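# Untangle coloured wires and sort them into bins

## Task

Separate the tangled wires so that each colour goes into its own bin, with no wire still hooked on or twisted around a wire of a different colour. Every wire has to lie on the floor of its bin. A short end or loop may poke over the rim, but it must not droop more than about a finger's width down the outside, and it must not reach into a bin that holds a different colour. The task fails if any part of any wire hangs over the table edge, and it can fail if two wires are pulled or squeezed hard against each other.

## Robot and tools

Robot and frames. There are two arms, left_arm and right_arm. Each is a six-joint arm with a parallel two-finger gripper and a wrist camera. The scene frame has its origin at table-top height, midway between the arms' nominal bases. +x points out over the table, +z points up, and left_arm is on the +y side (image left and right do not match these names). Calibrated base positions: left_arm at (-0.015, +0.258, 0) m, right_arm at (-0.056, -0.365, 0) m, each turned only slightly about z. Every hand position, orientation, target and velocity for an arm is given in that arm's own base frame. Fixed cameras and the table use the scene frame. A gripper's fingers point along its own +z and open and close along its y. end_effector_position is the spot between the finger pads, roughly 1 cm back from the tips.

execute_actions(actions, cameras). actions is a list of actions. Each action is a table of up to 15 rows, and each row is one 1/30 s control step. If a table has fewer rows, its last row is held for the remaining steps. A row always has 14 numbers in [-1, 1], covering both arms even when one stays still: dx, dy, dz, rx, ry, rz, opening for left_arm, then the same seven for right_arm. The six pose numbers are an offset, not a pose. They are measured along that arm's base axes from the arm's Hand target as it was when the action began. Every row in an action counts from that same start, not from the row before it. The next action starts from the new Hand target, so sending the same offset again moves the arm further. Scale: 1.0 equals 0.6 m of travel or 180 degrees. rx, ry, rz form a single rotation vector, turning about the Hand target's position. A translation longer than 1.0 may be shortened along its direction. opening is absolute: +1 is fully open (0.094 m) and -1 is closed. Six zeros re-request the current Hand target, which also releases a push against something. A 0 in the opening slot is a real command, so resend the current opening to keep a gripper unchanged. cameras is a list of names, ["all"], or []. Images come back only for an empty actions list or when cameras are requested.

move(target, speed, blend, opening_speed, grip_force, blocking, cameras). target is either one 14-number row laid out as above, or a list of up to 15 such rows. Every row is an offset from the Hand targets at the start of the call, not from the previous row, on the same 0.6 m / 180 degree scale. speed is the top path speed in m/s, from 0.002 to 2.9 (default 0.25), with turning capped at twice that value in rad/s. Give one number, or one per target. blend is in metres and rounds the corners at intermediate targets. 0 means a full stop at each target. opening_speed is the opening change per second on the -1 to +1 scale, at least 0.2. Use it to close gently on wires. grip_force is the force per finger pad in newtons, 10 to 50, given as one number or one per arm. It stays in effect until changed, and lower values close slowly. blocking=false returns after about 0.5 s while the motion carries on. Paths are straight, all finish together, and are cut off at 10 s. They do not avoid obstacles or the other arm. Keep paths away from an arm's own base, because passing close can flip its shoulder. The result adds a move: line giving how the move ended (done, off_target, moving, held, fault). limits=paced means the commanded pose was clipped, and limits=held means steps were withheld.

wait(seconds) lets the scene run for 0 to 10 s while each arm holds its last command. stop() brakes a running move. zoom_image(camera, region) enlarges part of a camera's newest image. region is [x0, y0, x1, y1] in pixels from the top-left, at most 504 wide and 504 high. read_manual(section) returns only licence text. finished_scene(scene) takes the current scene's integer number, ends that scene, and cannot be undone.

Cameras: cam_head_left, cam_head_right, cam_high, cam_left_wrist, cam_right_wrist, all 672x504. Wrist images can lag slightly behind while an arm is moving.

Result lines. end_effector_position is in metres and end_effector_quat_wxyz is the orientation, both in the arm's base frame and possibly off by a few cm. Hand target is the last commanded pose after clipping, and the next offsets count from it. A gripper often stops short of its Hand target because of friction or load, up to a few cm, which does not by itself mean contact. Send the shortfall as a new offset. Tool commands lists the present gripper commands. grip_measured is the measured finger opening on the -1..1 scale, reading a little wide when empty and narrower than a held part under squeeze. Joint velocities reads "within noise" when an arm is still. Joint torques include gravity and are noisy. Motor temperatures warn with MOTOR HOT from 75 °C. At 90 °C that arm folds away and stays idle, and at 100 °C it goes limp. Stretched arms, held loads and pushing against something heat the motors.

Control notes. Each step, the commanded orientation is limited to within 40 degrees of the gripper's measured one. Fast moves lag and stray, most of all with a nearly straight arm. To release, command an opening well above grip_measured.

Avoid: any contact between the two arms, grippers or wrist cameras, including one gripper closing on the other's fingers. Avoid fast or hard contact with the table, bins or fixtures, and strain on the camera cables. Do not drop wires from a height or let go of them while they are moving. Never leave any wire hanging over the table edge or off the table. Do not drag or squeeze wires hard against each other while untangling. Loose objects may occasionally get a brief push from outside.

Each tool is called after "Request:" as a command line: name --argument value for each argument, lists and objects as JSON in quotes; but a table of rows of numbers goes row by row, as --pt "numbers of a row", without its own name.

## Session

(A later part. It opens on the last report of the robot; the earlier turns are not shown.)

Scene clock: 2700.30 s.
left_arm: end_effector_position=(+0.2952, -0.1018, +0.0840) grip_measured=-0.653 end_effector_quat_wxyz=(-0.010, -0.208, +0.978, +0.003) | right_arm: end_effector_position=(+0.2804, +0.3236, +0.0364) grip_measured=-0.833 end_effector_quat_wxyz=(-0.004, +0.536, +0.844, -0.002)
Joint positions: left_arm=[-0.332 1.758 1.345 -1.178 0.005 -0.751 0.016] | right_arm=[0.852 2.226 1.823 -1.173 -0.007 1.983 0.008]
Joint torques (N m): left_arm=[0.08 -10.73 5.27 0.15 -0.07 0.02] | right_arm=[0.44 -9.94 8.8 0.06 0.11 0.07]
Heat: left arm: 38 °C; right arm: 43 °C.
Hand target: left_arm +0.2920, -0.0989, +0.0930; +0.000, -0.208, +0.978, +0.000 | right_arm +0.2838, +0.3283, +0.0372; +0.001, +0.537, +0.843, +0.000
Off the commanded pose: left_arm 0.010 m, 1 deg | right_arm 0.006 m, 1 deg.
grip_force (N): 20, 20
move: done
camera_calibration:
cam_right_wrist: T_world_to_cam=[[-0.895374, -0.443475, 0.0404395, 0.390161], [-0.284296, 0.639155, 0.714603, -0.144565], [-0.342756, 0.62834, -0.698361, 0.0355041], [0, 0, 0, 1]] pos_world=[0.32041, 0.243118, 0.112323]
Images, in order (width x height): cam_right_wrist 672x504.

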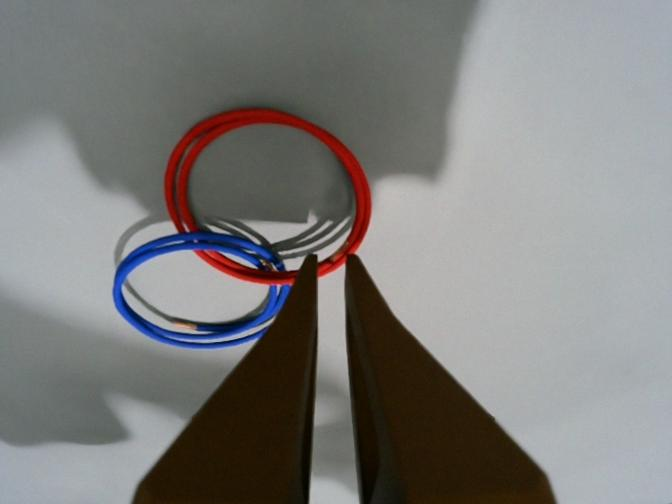

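Request:
move --pt "0 0.1 0.03 0 0 0 -0.65 0 -0.01 0.08 0 0 0 -0.83" --pt "0 0.2 0.05 0 0 0 -0.65 -0.01 0 0.1 0 0 0.8278 -0.86" --speed '[0.1, 0.3]' --blend '[0.0, 0]' --cameras '["cam_right_wrist"]'

Scene clock: 2774.80 s.
left_arm: end_effector_position=(+0.2863, +0.0180, +0.1056) grip_measured=-0.653 end_effector_quat_wxyz=(-0.030, -0.207, +0.978, +0.002) | right_arm: end_effector_position=(+0.2757, +0.3230, +0.0833) grip_measured=-0.857 end_effector_quat_wxyz=(-0.016, -0.663, +0.748, -0.002)
Joint positions: left_arm=[0.063 1.689 1.349 -1.291 0.005 -0.354 0.016] | right_arm=[0.862 2.226 2.009 -1.387 0 -0.589 0.007]
Joint torques (N m): left_arm=[0.38 -10.24 8.31 0.09 -0.08 0.03] | right_arm=[0.4 -12.33 9.05 -0.05 -0.01 -0.1]
Motor temperatures (°C): left_arm=[30 40 35 33 28 28 29] | right_arm=[30 40 35 31 31 29 28]
Heat: left arm: 40 °C; right arm: 40 °C.
Hand target: left_arm +0.2921, +0.0212, +0.1230; +0.000, -0.208, +0.978, +0.000 | right_arm +0.2778, +0.3282, +0.0972; +0.000, -0.669, +0.743, +0.001
Off the commanded pose: left_arm 0.019 m, 3 deg | right_arm 0.015 m, 2 deg.
grip_force (N): 20, 20
move: off_target (left_arm, right_arm); target 2's new opening was sent with right_arm's hand 0.015 m and 2 deg from that target
camera_calibration:
cam_right_wrist: T_world_to_cam=[[0.995049, -0.0984043, 0.0139605, -0.246703], [-0.0773309, -0.678292, 0.730712, 0.188101], [-0.0624358, -0.728173, -0.682544, 0.426512], [0, 0, 0, 1]] pos_world=[0.286657, 0.413885, 0.15711]
Images, in order (width x height): cam_right_wrist 672x504.

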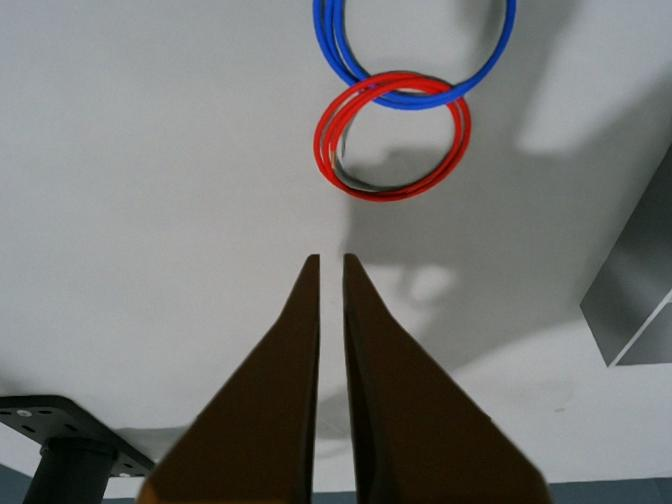

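Request:
zoom_image --camera "cam_right_wrist" --region '[300, 60, 480, 210]'

Scaled by 2.800 from the camera's 672x504 image, which has a finer 960x720 frame.

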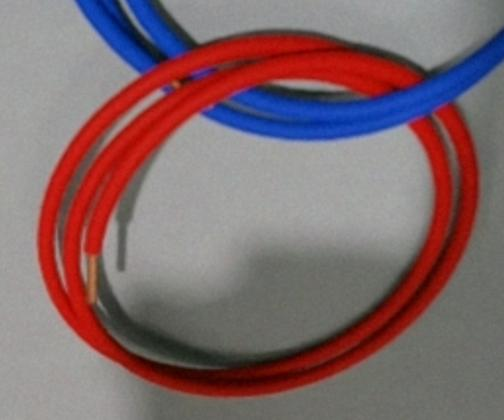

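Request:
move --target '[0,0,0,0,0,0,-0.65,0.002,0.0022,-0.092,0,0,0,-0.85]' --speed 0.06 --cameras '["cam_right_wrist"]'

Request:
zoom_image --camera "cam_right_wrist" --region '[260, 150, 430, 290]'

Scene clock: 2817.27 s.
left_arm: end_effector_position=(+0.2863, +0.0180, +0.1056) grip_measured=-0.653 end_effector_quat_wxyz=(-0.030, -0.207, +0.978, +0.002) | right_arm: end_effector_position=(+0.2795, +0.3274, +0.0478) grip_measured=-0.853 end_effector_quat_wxyz=(-0.002, -0.664, +0.748, +0.000)
Joint positions: left_arm=[0.063 1.689 1.349 -1.291 0.005 -0.354 0.016] | right_arm=[0.862 2.226 1.869 -1.217 0 -0.59 0.007]
Joint torques (N m): left_arm=[0.38 -10.22 8.32 0.08 -0.08 0.02] | right_arm=[0.39 -10.96 4.98 0.31 0 -0.1]
Heat: left arm: 43 °C; right arm: 41 °C.
Hand target: left_arm +0.2921, +0.0212, +0.1230; +0.000, -0.208, +0.978, +0.000 | right_arm +0.2790, +0.3296, +0.0420; +0.000, -0.669, +0.743, +0.001
Off the commanded pose: left_arm 0.019 m, 3 deg | right_arm 0.006 m, 1 deg.
grip_force (N): 20, 20
move: off_target (left_arm)
camera_calibration:
cam_right_wrist: T_world_to_cam=[[0.994686, -0.0981695, 0.0310177, -0.250375], [-0.0908091, -0.694637, 0.713606, 0.227201], [-0.0485083, -0.712631, -0.69986, 0.397611], [0, 0, 0, 1]] pos_world=[0.288964, 0.416593, 0.123906]
Images, in order (width x height): cam_right_wrist 672x504.

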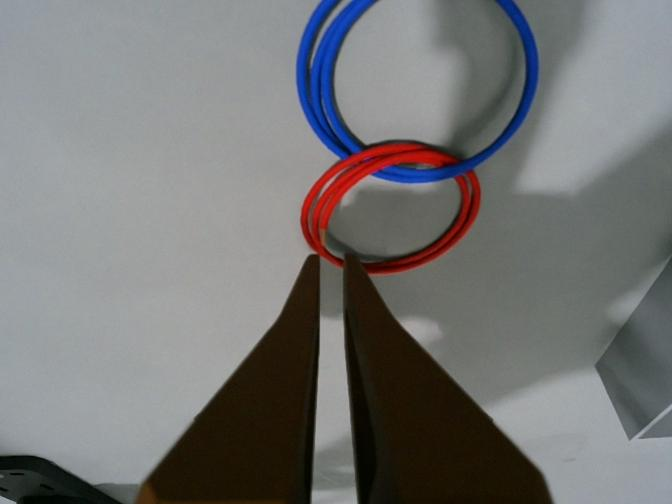

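Scaled by 2.965 from the camera's 672x504 image, which has a finer 960x720 frame.

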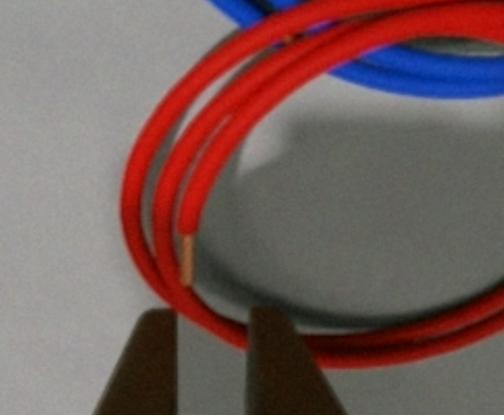

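Request:
move --target '[0,0,0,0,0,0,-0.65,-0.0037,-0.0057,-0.025,0,0,0,-0.85]' --speed 0.05 --cameras '["cam_right_wrist"]'

Request:
zoom_image --camera "cam_right_wrist" --region '[260, 180, 400, 300]'

Scene clock: 2829.40 s.
left_arm: end_effector_position=(+0.2863, +0.0180, +0.1056) grip_measured=-0.653 end_effector_quat_wxyz=(-0.030, -0.207, +0.978, +0.002) | right_arm: end_effector_position=(+0.2767, +0.3242, +0.0302) grip_measured=-0.853 end_effector_quat_wxyz=(-0.005, -0.664, +0.748, -0.001)
Joint positions: left_arm=[0.063 1.689 1.349 -1.291 0.005 -0.354 0.016] | right_arm=[0.862 2.226 1.798 -1.152 0 -0.591 0.007]
Joint torques (N m): left_arm=[0.4 -10.24 8.35 0.09 -0.08 0.03] | right_arm=[0.16 -11.3 4.93 0.28 0.03 -0.11]
Heat: left arm: 43 °C; right arm: 41 °C.
Hand target: left_arm +0.2921, +0.0212, +0.1230; +0.000, -0.208, +0.978, +0.000 | right_arm +0.2768, +0.3262, +0.0270; +0.000, -0.669, +0.743, +0.001
Off the commanded pose: left_arm 0.019 m, 3 deg | right_arm 0.004 m, 1 deg.
grip_force (N): 20, 20
move: off_target (left_arm)
camera_calibration:
cam_right_wrist: T_world_to_cam=[[0.994913, -0.0969049, 0.0275255, -0.247721], [-0.0871902, -0.691478, 0.717117, 0.235221], [-0.0504589, -0.715869, -0.696409, 0.384356], [0, 0, 0, 1]] pos_world=[0.286364, 0.413793, 0.105807]
Images, in order (width x height): cam_right_wrist 672x504.

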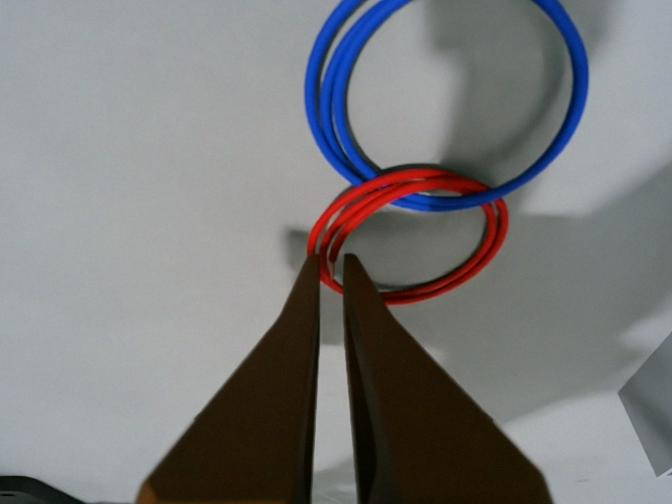

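Scaled by 3.600 from the camera's 672x504 image, which has a finer 960x720 frame.

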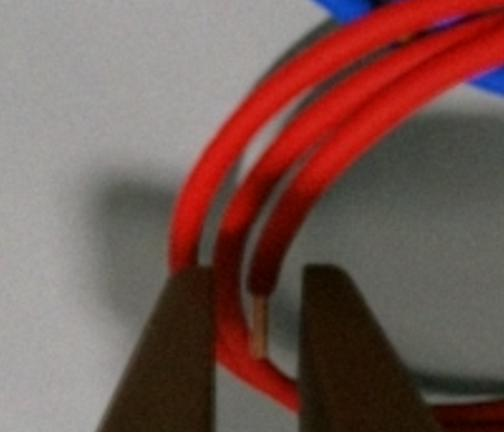

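Request:
move --pt "0 0 0 0 0 0 -0.65 0.0017 0 0 0 0 0 -0.89" --pt "0 0 0 0 0 0 -0.65 0.0017 0 -0.005 0 0 0 -0.89" --speed 0.03 --opening_speed 0.4 --cameras '["cam_right_wrist"]'

Request:
zoom_image --camera "cam_right_wrist" --region '[260, 180, 400, 300]'

Scene clock: 2848.30 s.
left_arm: end_effector_position=(+0.2863, +0.0180, +0.1056) grip_measured=-0.653 end_effector_quat_wxyz=(-0.030, -0.207, +0.978, +0.002) | right_arm: end_effector_position=(+0.2781, +0.3258, +0.0302) grip_measured=-0.887 end_effector_quat_wxyz=(+0.000, -0.665, +0.747, +0.000)
Joint positions: left_arm=[0.063 1.689 1.349 -1.291 0.005 -0.354 0.016] | right_arm=[0.862 2.226 1.798 -1.144 0 -0.593 0.005]
Joint torques (N m): left_arm=[0.38 -10.21 8.29 0.09 -0.08 0.03] | right_arm=[0.01 -10.71 4.66 0.3 0.01 -0.12]
Heat: left arm: 44 °C; right arm: 41 °C.
Hand target: left_arm +0.2921, +0.0212, +0.1230; +0.000, -0.208, +0.978, +0.000 | right_arm +0.2778, +0.3261, +0.0240; +0.000, -0.669, +0.743, +0.001
Off the commanded pose: left_arm 0.019 m, 3 deg | right_arm 0.006 m, 1 deg.
grip_force (N): 20, 20
move: off_target (left_arm)
camera_calibration:
cam_right_wrist: T_world_to_cam=[[0.994934, -0.0951936, 0.0323318, -0.249658], [-0.0897533, -0.696162, 0.712252, 0.238822], [-0.0452936, -0.711545, -0.701179, 0.382835], [0, 0, 0, 1]] pos_world=[0.287169, 0.414897, 0.106406]
Images, in order (width x height): cam_right_wrist 672x504.

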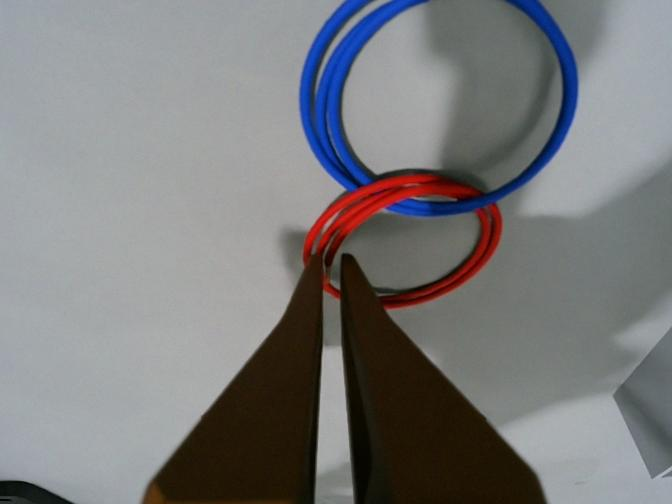

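Scaled by 3.600 from the camera's 672x504 image, which has a finer 960x720 frame.

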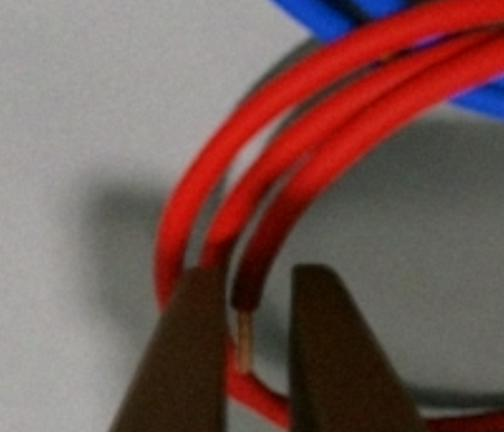

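Request:
move --target '[0,0,0,0,0,0,-0.65,-0.0005,-0.0015,-0.0058,0,0,0,-0.89]' --speed 0.03 --cameras '["cam_right_wrist"]'

Request:
zoom_image --camera "cam_right_wrist" --region '[260, 180, 400, 300]'

Scene clock: 2855.33 s.
left_arm: end_effector_position=(+0.2863, +0.0180, +0.1056) grip_measured=-0.653 end_effector_quat_wxyz=(-0.030, -0.207, +0.978, +0.002) | right_arm: end_effector_position=(+0.2769, +0.3243, +0.0258) grip_measured=-0.887 end_effector_quat_wxyz=(-0.002, -0.665, +0.747, +0.000)
Joint positions: left_arm=[0.063 1.689 1.349 -1.291 0.005 -0.354 0.016] | right_arm=[0.862 2.226 1.781 -1.13 0 -0.594 0.005]
Joint torques (N m): left_arm=[0.38 -10.21 8.36 0.09 -0.09 0.03] | right_arm=[-0.01 -10.82 4.88 0.3 0.01 -0.11]
Heat: left arm: 44 °C; right arm: 41 °C.
Hand target: left_arm +0.2921, +0.0212, +0.1230; +0.000, -0.208, +0.978, +0.000 | right_arm +0.2775, +0.3252, +0.0205; +0.000, -0.669, +0.743, +0.001
Off the commanded pose: left_arm 0.019 m, 3 deg | right_arm 0.005 m, 1 deg.
grip_force (N): 20, 20
move: off_target (left_arm)
camera_calibration:
cam_right_wrist: T_world_to_cam=[[0.995085, -0.0943796, 0.0299598, -0.248665], [-0.0873387, -0.693985, 0.714673, 0.239398], [-0.0466589, -0.713777, -0.698817, 0.37971], [0, 0, 0, 1]] pos_world=[0.286069, 0.413698, 0.101706]
Images, in order (width x height): cam_right_wrist 672x504.

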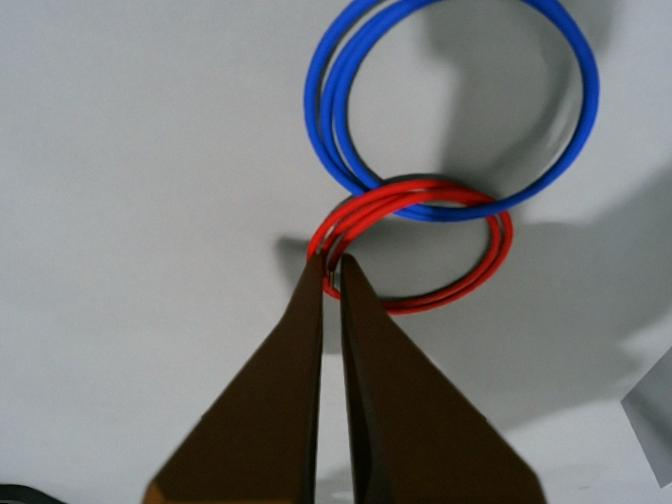

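Scaled by 3.600 from the camera's 672x504 image, which has a finer 960x720 frame.

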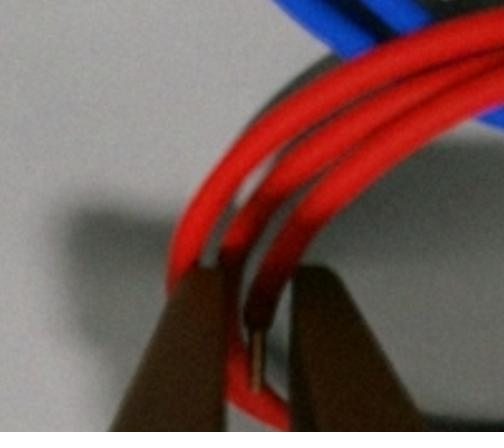

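Request:
move --target '[0,0,0,0,0,0,-0.65,0,0,0,0,0,0,-1.0]' --speed 0.03 --opening_speed 0.3 --cameras '["cam_right_wrist"]'

Request:
zoom_image --camera "cam_right_wrist" --region '[260, 180, 400, 300]'

Scene clock: 2860.90 s.
left_arm: end_effector_position=(+0.2863, +0.0180, +0.1056) grip_measured=-0.653 end_effector_quat_wxyz=(-0.030, -0.207, +0.978, +0.002) | right_arm: end_effector_position=(+0.2770, +0.3245, +0.0258) grip_measured=-0.970 end_effector_quat_wxyz=(-0.002, -0.665, +0.747, +0.000)
Joint positions: left_arm=[0.063 1.689 1.349 -1.291 0.005 -0.354 0.016] | right_arm=[0.862 2.226 1.781 -1.129 0 -0.594 0.001]
Joint torques (N m): left_arm=[0.38 -10.24 8.29 0.08 -0.09 0.03] | right_arm=[0.02 -10.92 4.81 0.31 0.02 -0.12]
Heat: left arm: 44 °C; right arm: 41 °C.
Hand target: left_arm +0.2921, +0.0212, +0.1230; +0.000, -0.208, +0.978, +0.000 | right_arm +0.2775, +0.3252, +0.0205; +0.000, -0.669, +0.743, +0.001
Off the commanded pose: left_arm 0.019 m, 3 deg | right_arm 0.005 m, 1 deg.
grip_force (N): 20, 20
move: off_target (left_arm)
camera_calibration:
cam_right_wrist: T_world_to_cam=[[0.995073, -0.0943965, 0.0303285, -0.248782], [-0.087641, -0.694379, 0.714253, 0.239769], [-0.0463635, -0.713391, -0.69923, 0.379584], [0, 0, 0, 1]] pos_world=[0.286169, 0.413798, 0.101706]
Images, in order (width x height): cam_right_wrist 672x504.

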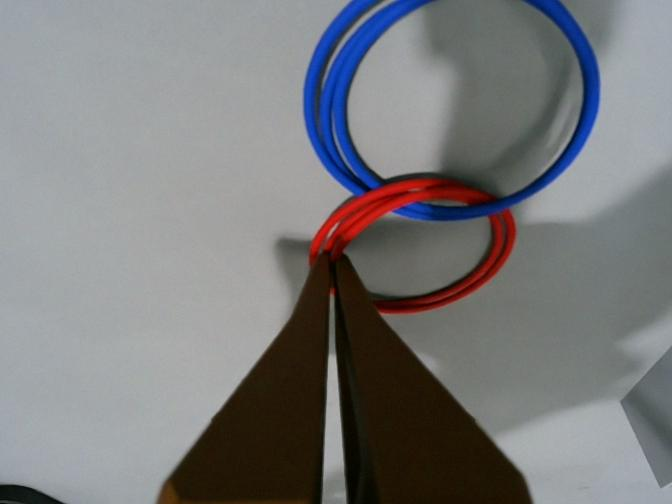

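Scaled by 3.600 from the camera's 672x504 image, which has a finer 960x720 frame.

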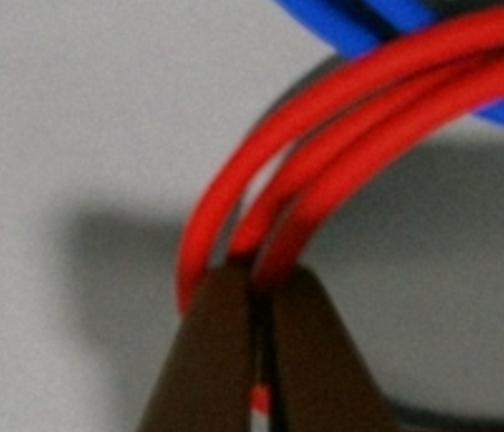

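Request:
move --target '[0,0,0,0,0,0,-0.65,0,0,0.07,0,0,0,-1.0]' --speed 0.04 --cameras '["cam_right_wrist", "cam_head_right", "cam_left_wrist"]'

Request:
zoom_image --camera "cam_right_wrist" --region '[260, 100, 480, 300]'

Scene clock: 2868.23 s.
left_arm: end_effector_position=(+0.2863, +0.0180, +0.1056) grip_measured=-0.653 end_effector_quat_wxyz=(-0.030, -0.207, +0.978, +0.002) | right_arm: end_effector_position=(+0.2727, +0.3195, +0.0443) grip_measured=-0.972 end_effector_quat_wxyz=(-0.021, -0.665, +0.746, -0.003)
Joint positions: left_arm=[0.063 1.689 1.349 -1.291 0.005 -0.354 0.016] | right_arm=[0.862 2.226 1.854 -1.241 0 -0.594 0.001]
Joint torques (N m): left_arm=[0.4 -10.21 8.31 0.08 -0.08 0.02] | right_arm=[-0.09 -13.35 8.9 -0.04 0.02 -0.13]
Heat: left arm: 44 °C; right arm: 41 °C.
Hand target: left_arm +0.2921, +0.0212, +0.1230; +0.000, -0.208, +0.978, +0.000 | right_arm +0.2775, +0.3252, +0.0625; +0.000, -0.669, +0.743, +0.001
Off the commanded pose: left_arm 0.019 m, 3 deg | right_arm 0.020 m, 3 deg.
grip_force (N): 20, 20
move: off_target (left_arm, right_arm)
camera_calibration:
cam_left_wrist: T_world_to_cam=[[0.418897, -0.908003, -0.00748707, -0.105597], [-0.596951, -0.281591, 0.751236, 0.10424], [-0.684233, -0.310222, -0.659991, 0.386797], [0, 0, 0, 1]] pos_world=[0.37112, 0.0534635, 0.176183]
cam_right_wrist: T_world_to_cam=[[0.995557, -0.0938099, 0.00808401, -0.244895], [-0.0694112, -0.673183, 0.736211, 0.209929], [-0.0636218, -0.733501, -0.676704, 0.398967], [0, 0, 0, 1]] pos_world=[0.283762, 0.410989, 0.11741]
Images, in order (width x height): cam_head_right 672x504, cam_left_wrist 672x504, cam_right_wrist 672x504.

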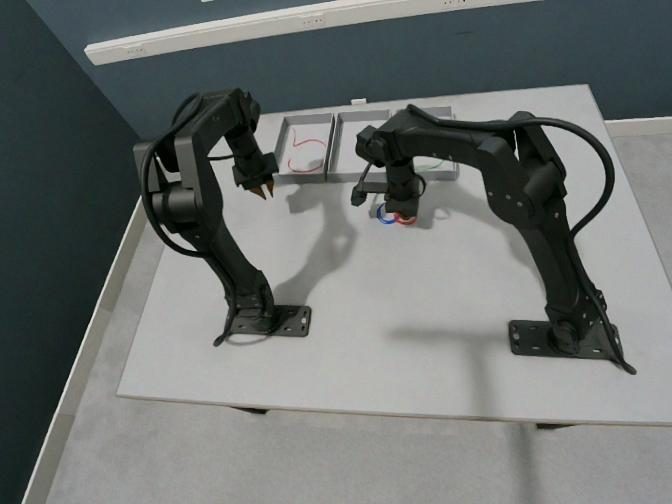

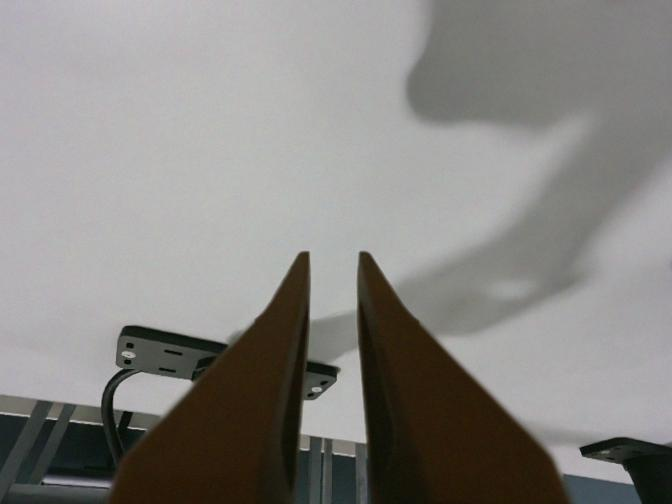

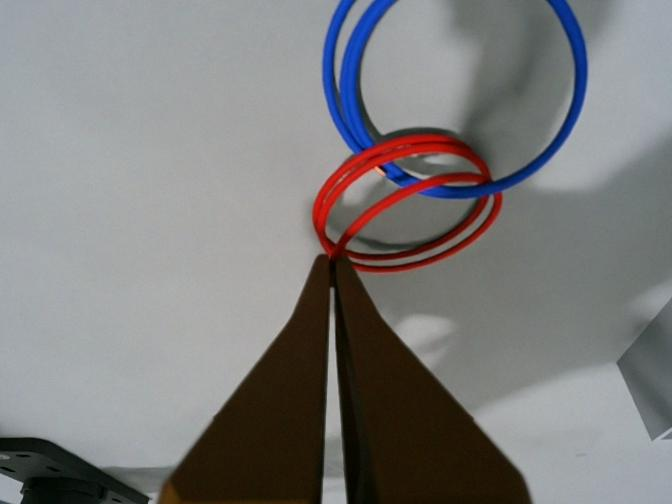

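Scaled by 2.291 from the camera's 672x504 image, which has a finer 960x720 frame.

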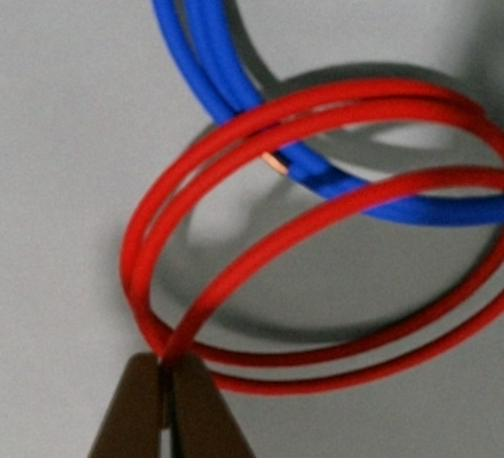

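Request:
move --pt "0 0 0 0 0 0 -0.65 0 0 0.045 0 0 0 -1.0" --pt "0 0 0 0 0 0 -0.65 0 -0.1 0.045 0 0 0.3667 -1.0" --speed '[0.06, 0.1]' --blend '[0.01, 0]' --cameras '["cam_right_wrist", "cam_head_right"]'

Request:
zoom_image --camera "cam_head_right" --region '[330, 150, 480, 260]'

Scene clock: 2894.90 s.
left_arm: end_effector_position=(+0.2863, +0.0180, +0.1056) grip_measured=-0.653 end_effector_quat_wxyz=(-0.030, -0.207, +0.978, +0.002) | right_arm: end_effector_position=(+0.2782, +0.2665, +0.0806) grip_measured=-0.972 end_effector_quat_wxyz=(+0.014, +0.964, -0.265, -0.004)
Joint positions: left_arm=[0.063 1.689 1.349 -1.291 0.005 -0.354 0.016] | right_arm=[0.765 2.048 1.72 -1.271 0.008 -1.84 0.001]
Joint torques (N m): left_arm=[0.39 -10.21 8.31 0.09 -0.07 0.03] | right_arm=[-0.35 -12.92 4.92 0.15 -0.06 -0.14]
Heat: left arm: 44 °C; right arm: 42 °C.
Hand target: left_arm +0.2921, +0.0212, +0.1230; +0.000, -0.208, +0.978, +0.000 | right_arm +0.2776, +0.2653, +0.0895; +0.000, +0.966, -0.259, -0.001
Off the commanded pose: left_arm 0.019 m, 3 deg | right_arm 0.009 m, 2 deg.
grip_force (N): 20, 20
move: off_target (left_arm)
camera_calibration:
cam_right_wrist: T_world_to_cam=[[0.493074, 0.869979, 0.00373516, -0.372247], [0.609442, -0.348468, 0.712145, -0.125498], [0.620853, -0.348864, -0.702022, 0.0941513], [0, 0, 0, 1]] pos_world=[0.201575, 0.312961, 0.156859]
Images, in order (width x height): cam_head_right 672x504, cam_right_wrist 672x504.

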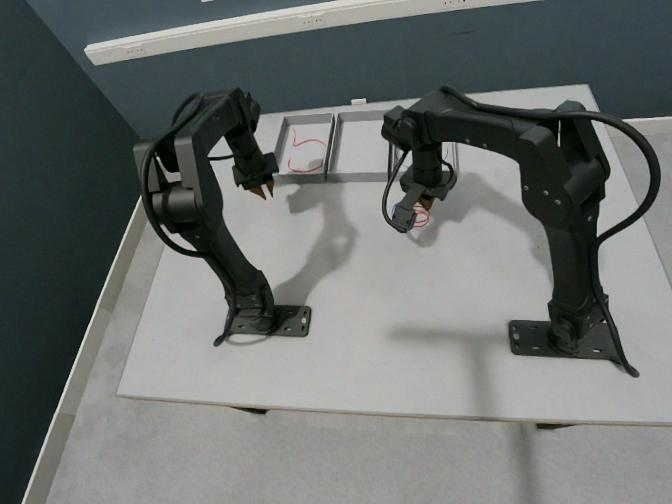

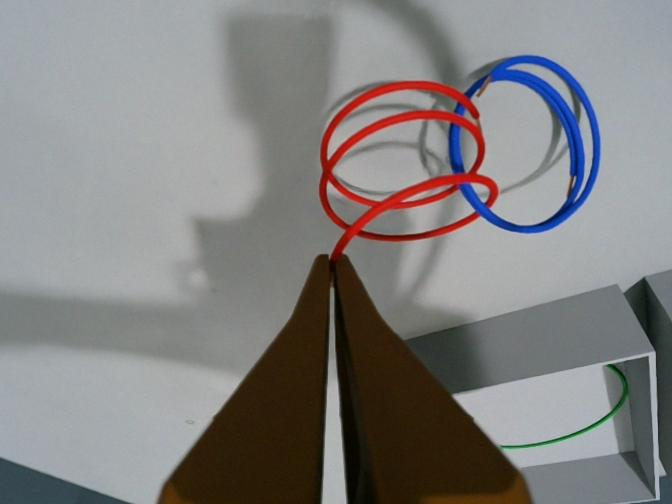

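Scaled by 3.360 from the camera's 672x504 image, which has a finer 960x720 frame.

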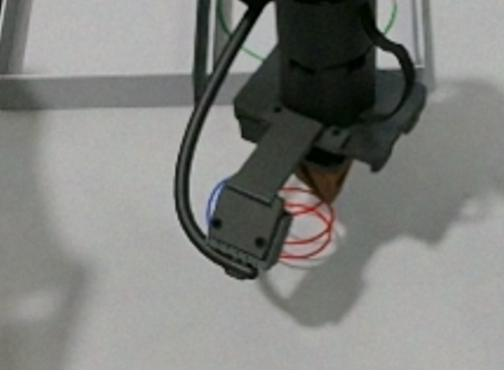

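Request:
move --target '[0,0,0,0,0,0,-0.65,0,0,0.133,0,0,0,-1.0]' --speed 0.06 --cameras '["cam_right_wrist", "cam_high", "cam_left_wrist"]'

Request:
zoom_image --camera "cam_high" --region '[240, 180, 420, 310]'

Scene clock: 2968.30 s.
left_arm: end_effector_position=(+0.2863, +0.0180, +0.1056) grip_measured=-0.653 end_effector_quat_wxyz=(-0.030, -0.207, +0.978, +0.002) | right_arm: end_effector_position=(+0.2788, +0.2672, +0.1578) grip_measured=-0.972 end_effector_quat_wxyz=(+0.002, +0.964, -0.264, +0.004)
Joint positions: left_arm=[0.063 1.689 1.349 -1.291 0.005 -0.354 0.016] | right_arm=[0.765 2.042 2.019 -1.547 0.008 -1.842 0.001]
Joint torques (N m): left_arm=[0.38 -10.19 8.31 0.08 -0.08 0.02] | right_arm=[-0.53 -10.74 8.31 -0.12 -0.06 -0.18]
Motor temperatures (°C): left_arm=[30 45 37 32 28 28 29] | right_arm=[30 42 34 31 31 29 28]
Heat: left arm: 45 °C; right arm: 42 °C.
Hand target: left_arm +0.2921, +0.0212, +0.1230; +0.000, -0.208, +0.978, +0.000 | right_arm +0.2775, +0.2653, +0.1694; +0.000, +0.966, -0.259, -0.001
Off the commanded pose: left_arm 0.019 m, 3 deg | right_arm 0.012 m, 1 deg.
joint sent to its limit (right arm) — joint 4 (wrist pitch), lower limit. The joint targets still meet the commanded pose.
grip_force (N): 20, 20
move: off_target (left_arm, right_arm)
camera_calibration:
cam_left_wrist: T_world_to_cam=[[0.418897, -0.908003, -0.00748707, -0.105597], [-0.596951, -0.281591, 0.751236, 0.10424], [-0.684233, -0.310222, -0.659991, 0.386797], [0, 0, 0, 1]] pos_world=[0.37112, 0.0534635, 0.176183]
cam_right_wrist: T_world_to_cam=[[0.491315, 0.870411, 0.0315207, -0.377445], [0.595043, -0.361867, 0.717618, -0.173893], [0.636029, -0.333821, -0.695723, 0.138889], [0, 0, 0, 1]] pos_world=[0.20058, 0.31197, 0.233314]
Images, in order (width x height): cam_high 672x504, cam_left_wrist 672x504, cam_right_wrist 672x504.

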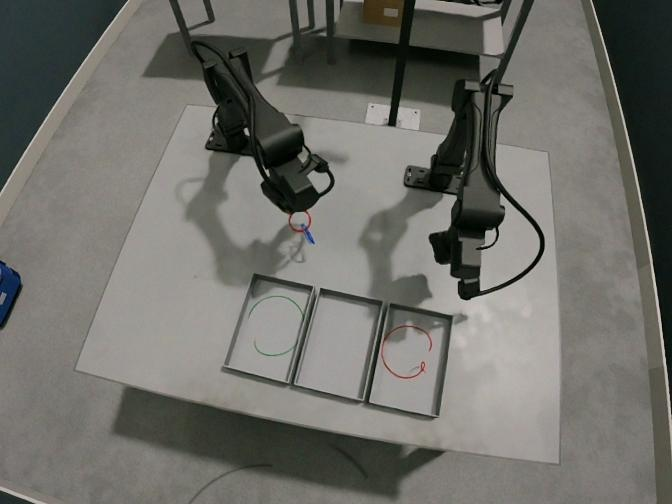

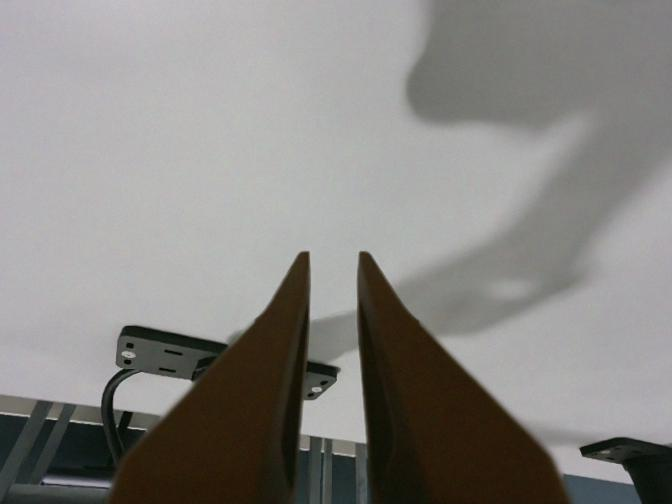

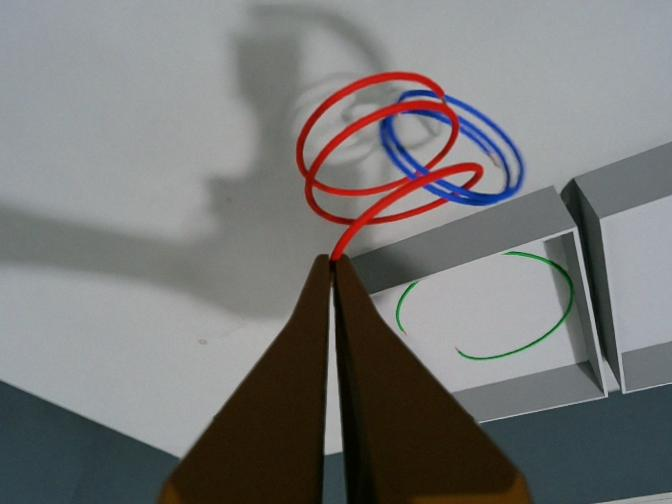

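Scaled by 2.800 from the camera's 672x504 image, which has a finer 960x720 frame.

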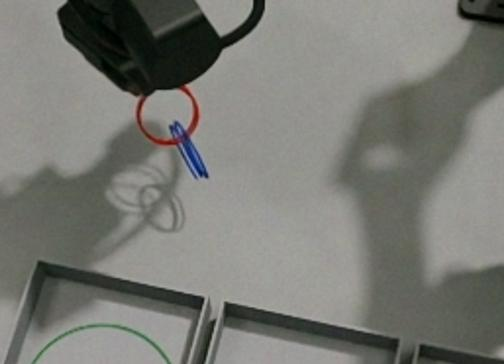

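Request:
wait --seconds 0 --cameras '["cam_head_right", "cam_head_left", "cam_high", "cam_right_wrist"]'

Request:
zoom_image --camera "cam_head_right" --region '[360, 160, 470, 250]'

Request:
zoom_image --camera "cam_head_left" --region '[330, 160, 440, 250]'

Request:
zoom_image --camera "cam_high" --region '[270, 190, 350, 260]'

Scene clock: 2980.27 s.
left_arm: end_effector_position=(+0.2863, +0.0180, +0.1056) grip_measured=-0.653 end_effector_quat_wxyz=(-0.030, -0.207, +0.978, +0.002) | right_arm: end_effector_position=(+0.2788, +0.2671, +0.1578) grip_measured=-0.972 end_effector_quat_wxyz=(+0.002, +0.964, -0.264, +0.004)
Joint positions: left_arm=[0.063 1.689 1.349 -1.291 0.005 -0.354 0.016] | right_arm=[0.765 2.042 2.019 -1.548 0.008 -1.842 0.001]
Joint torques (N m): left_arm=[0.38 -10.22 8.29 0.09 -0.08 0.03] | right_arm=[-0.38 -10.81 8.31 -0.11 -0.06 -0.15]
Heat: left arm: 45 °C; right arm: 42 °C.
Hand target: left_arm +0.2921, +0.0212, +0.1230; +0.000, -0.208, +0.978, +0.000 | right_arm +0.2775, +0.2653, +0.1694; +0.000, +0.966, -0.259, -0.001
Tool commands: left_gripper/opening=-0.65 right_gripper/opening=-1.0
Off the commanded pose: left_arm 0.019 m, 3 deg | right_arm 0.012 m, 1 deg.
grip_force (N): 20, 20
camera_calibration:
cam_right_wrist: T_world_to_cam=[[0.491326, 0.870419, 0.0311356, -0.377359], [0.595253, -0.36167, 0.717544, -0.173978], [0.635825, -0.334014, -0.695817, 0.139012], [0, 0, 0, 1]] pos_world=[0.20058, 0.31197, 0.233313]
Images, in order (width x height): cam_head_left 672x504, cam_head_right 672x504, cam_high 672x504, cam_right_wrist 672x504.

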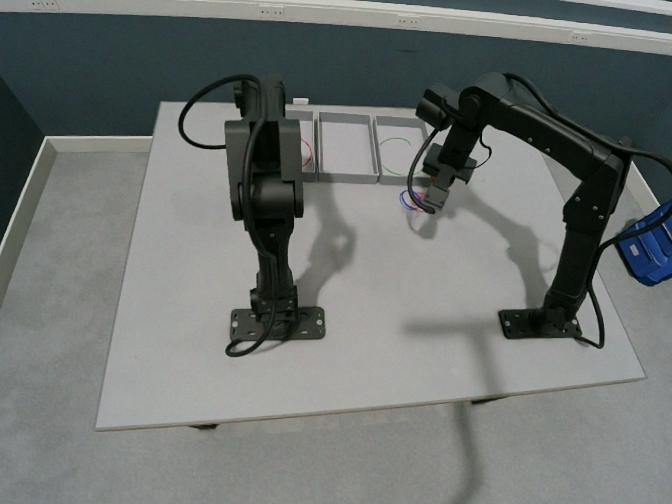

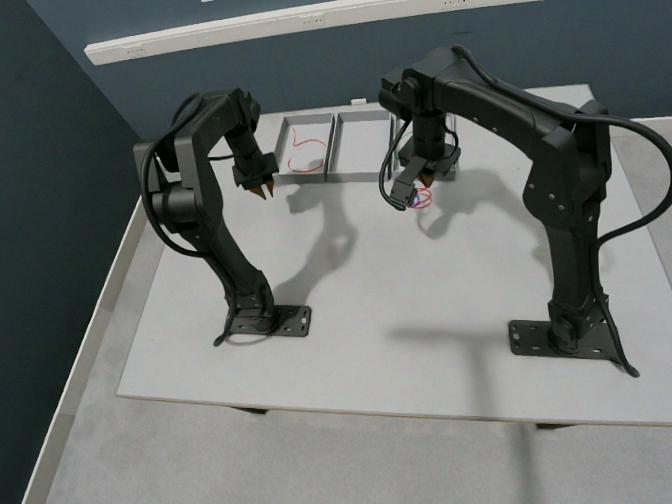

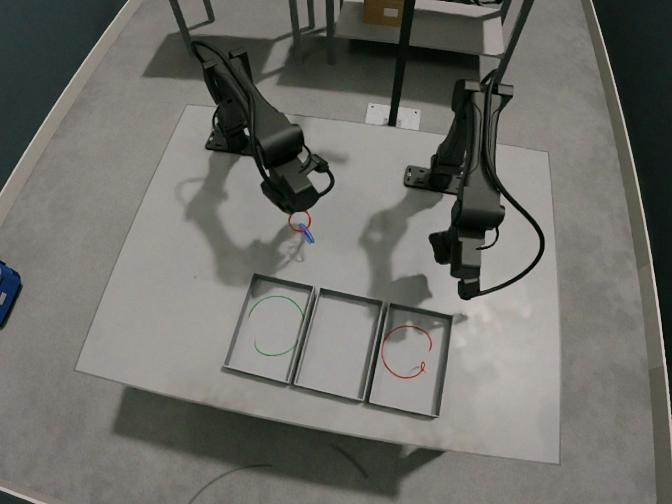

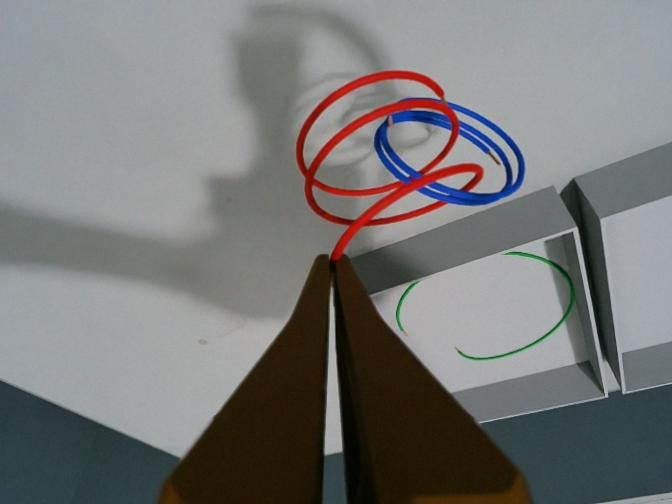

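Scaled by 4.582 from the camera's 672x504 image, which has a finer 960x720 frame.

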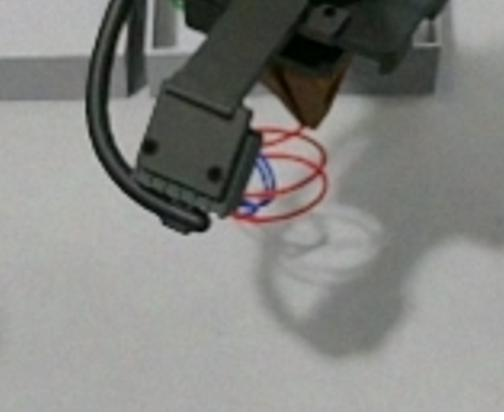

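Scaled by 4.582 from the camera's 672x504 image, which has a finer 960x720 frame.

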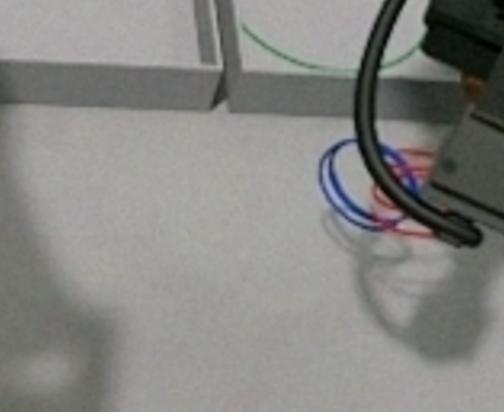

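Scaled by 6.300 from the camera's 672x504 image, which has a finer 960x720 frame.

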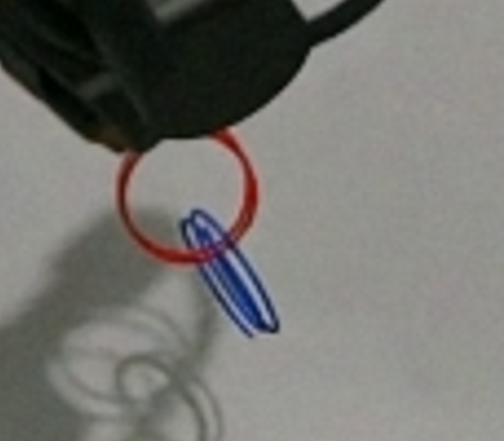

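Request:
move --target '[0,0,0,0,0,0,-0.65,0,0,-0.14,0,0,0,-1.0]' --speed 0.05 --cameras '["cam_right_wrist", "cam_head_left"]'

Request:
zoom_image --camera "cam_head_left" --region '[330, 160, 440, 250]'

Scene clock: 3026.60 s.
left_arm: end_effector_position=(+0.2863, +0.0180, +0.1056) grip_measured=-0.653 end_effector_quat_wxyz=(-0.030, -0.207, +0.978, +0.002) | right_arm: end_effector_position=(+0.2779, +0.2663, +0.0789) grip_measured=-0.972 end_effector_quat_wxyz=(+0.012, +0.964, -0.264, -0.002)
Joint positions: left_arm=[0.063 1.689 1.349 -1.291 0.005 -0.354 0.016] | right_arm=[0.765 2.042 1.704 -1.256 0.008 -1.842 0.001]
Joint torques (N m): left_arm=[0.4 -10.22 8.31 0.09 -0.08 0.02] | right_arm=[-0.4 -12.25 4.79 0.14 -0.04 -0.17]
Heat: left arm: 45 °C; right arm: 42 °C.
Hand target: left_arm +0.2921, +0.0212, +0.1230; +0.000, -0.208, +0.978, +0.000 | right_arm +0.2775, +0.2652, +0.0853; +0.000, +0.966, -0.259, -0.001
Off the commanded pose: left_arm 0.019 m, 3 deg | right_arm 0.007 m, 1 deg.
grip_force (N): 20, 20
move: off_target (left_arm)
camera_calibration:
cam_right_wrist: T_world_to_cam=[[0.491365, 0.870913, 0.00844026, -0.372103], [0.60763, -0.349733, 0.713073, -0.123378], [0.623976, -0.34525, -0.701039, 0.0910801], [0, 0, 0, 1]] pos_world=[0.200975, 0.312366, 0.154969]
Images, in order (width x height): cam_head_left 672x504, cam_right_wrist 672x504.

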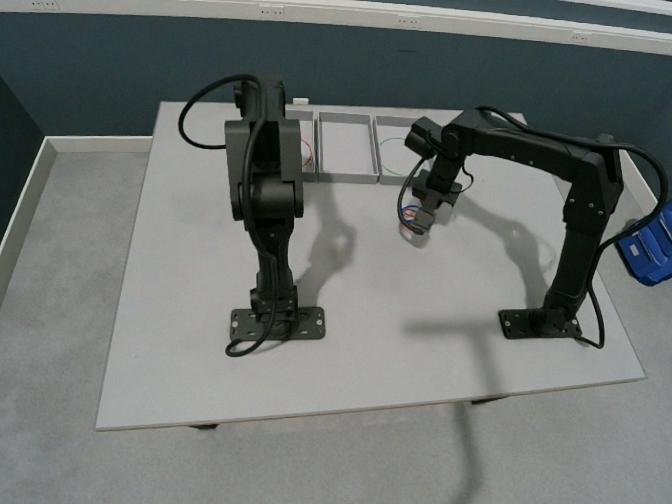

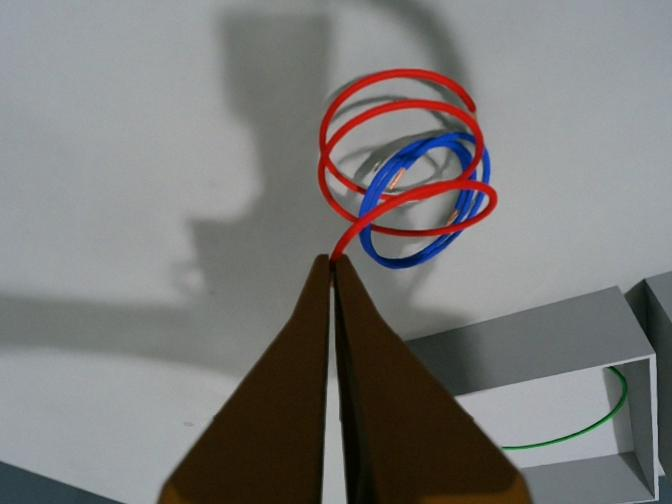

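Scaled by 4.582 from the camera's 672x504 image, which has a finer 960x720 frame.

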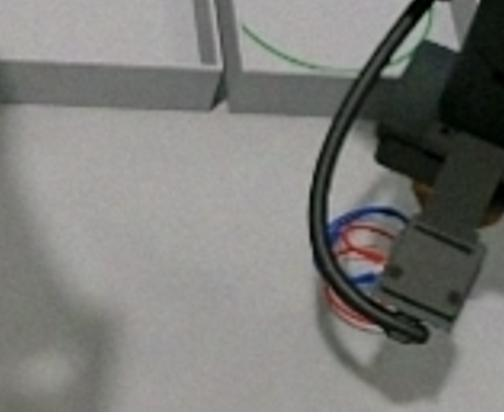

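Request:
move --target '[0,0,0,0,0,0,-0.65,-0.03,-0.1,0,0,0,0,-1.0]' --speed 0.06 --cameras '["cam_right_wrist"]'

Scene clock: 3031.60 s.
left_arm: end_effector_position=(+0.2863, +0.0180, +0.1056) grip_measured=-0.653 end_effector_quat_wxyz=(-0.030, -0.207, +0.978, +0.002) | right_arm: end_effector_position=(+0.2615, +0.2061, +0.0804) grip_measured=-0.972 end_effector_quat_wxyz=(+0.011, +0.964, -0.265, -0.003)
Joint positions: left_arm=[0.063 1.689 1.349 -1.291 0.005 -0.354 0.016] | right_arm=[0.669 1.838 1.429 -1.183 0.009 -1.935 0.001]
Joint torques (N m): left_arm=[0.38 -10.21 8.31 0.09 -0.08 0.02] | right_arm=[-0.16 -10.5 4.71 0.18 -0.04 -0.13]
Heat: left arm: 45 °C; right arm: 42 °C.
Hand target: left_arm +0.2921, +0.0212, +0.1230; +0.000, -0.208, +0.978, +0.000 | right_arm +0.2595, +0.2053, +0.0853; +0.000, +0.966, -0.259, -0.001
Off the commanded pose: left_arm 0.019 m, 3 deg | right_arm 0.005 m, 1 deg.
grip_force (N): 20, 20
move: off_target (left_arm)
camera_calibration:
cam_right_wrist: T_world_to_cam=[[0.493739, 0.869548, 0.0103952, -0.312077], [0.606621, -0.352962, 0.71234, -0.134628], [0.623083, -0.345405, -0.701757, 0.0819733], [0, 0, 0, 1]] pos_world=[0.184677, 0.252161, 0.15667]
Images, in order (width x height): cam_right_wrist 672x504.

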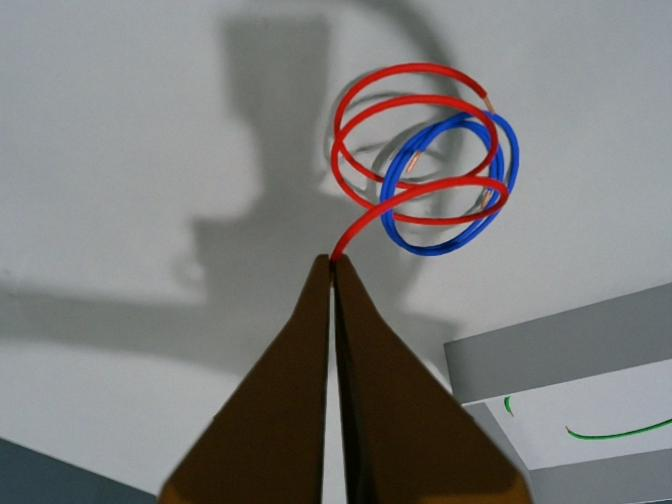

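Request:
move --pt "0 0 0 0 0 0 -0.65 0 0 0.1333 0 0 0 -1.0" --pt "0 0 0 0 0 0 -0.65 0 0.1167 0.1333 0 0 0 -1.0" --speed 0.08 --blend '[0.02, 0]' --cameras '["cam_right_wrist", "cam_high"]'

Request:
zoom_image --camera "cam_high" --region '[250, 190, 350, 260]'

Scene clock: 3052.77 s.
left_arm: end_effector_position=(+0.2863, +0.0180, +0.1056) grip_measured=-0.653 end_effector_quat_wxyz=(-0.030, -0.207, +0.978, +0.002) | right_arm: end_effector_position=(+0.2611, +0.2741, +0.1616) grip_measured=-0.972 end_effector_quat_wxyz=(-0.001, +0.967, -0.256, +0.006)
Joint positions: left_arm=[0.063 1.689 1.349 -1.291 0.005 -0.354 0.016] | right_arm=[0.811 2.003 1.977 -1.538 0.009 -1.812 0.001]
Joint torques (N m): left_arm=[0.4 -10.19 8.31 0.09 -0.07 0.03] | right_arm=[0.01 -8.66 8.79 -0.08 -0.09 0.05]
Heat: left arm: 45 °C; right arm: 44 °C.
Hand target: left_arm +0.2921, +0.0212, +0.1230; +0.000, -0.208, +0.978, +0.000 | right_arm +0.2594, +0.2753, +0.1652; +0.001, +0.966, -0.259, -0.001
Off the commanded pose: left_arm 0.019 m, 3 deg | right_arm 0.004 m, 1 deg.
grip_force (N): 20, 20
move: off_target (left_arm)
camera_calibration:
cam_right_wrist: T_world_to_cam=[[0.476847, 0.878187, 0.0374916, -0.374209], [0.597349, -0.355055, 0.719104, -0.166295], [0.644819, -0.320507, -0.69389, 0.148891], [0, 0, 0, 1]] pos_world=[0.181769, 0.317302, 0.236927]
Images, in order (width x height): cam_high 672x504, cam_right_wrist 672x504.

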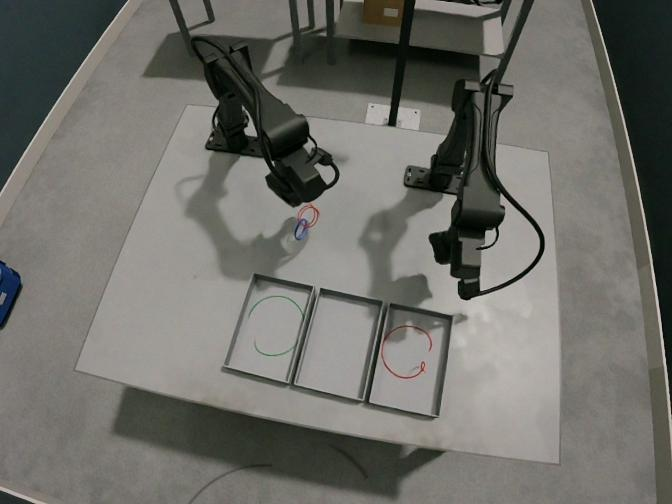

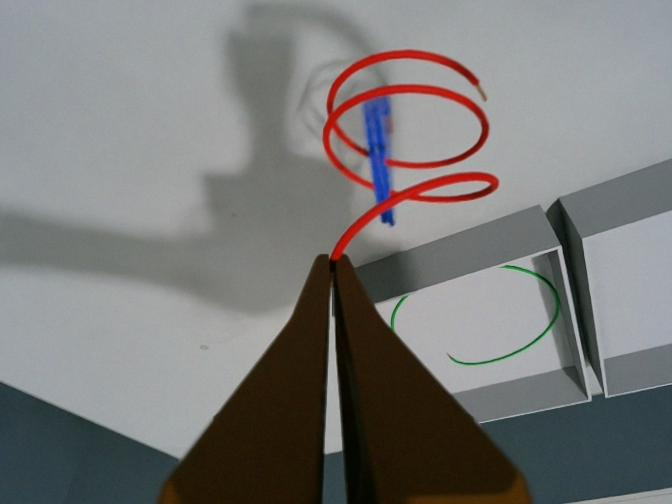

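Scaled by 5.040 from the camera's 672x504 image, which has a finer 960x720 frame.

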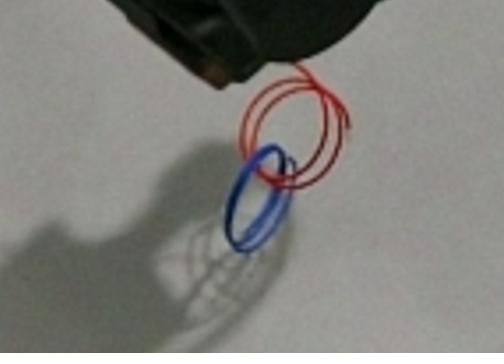

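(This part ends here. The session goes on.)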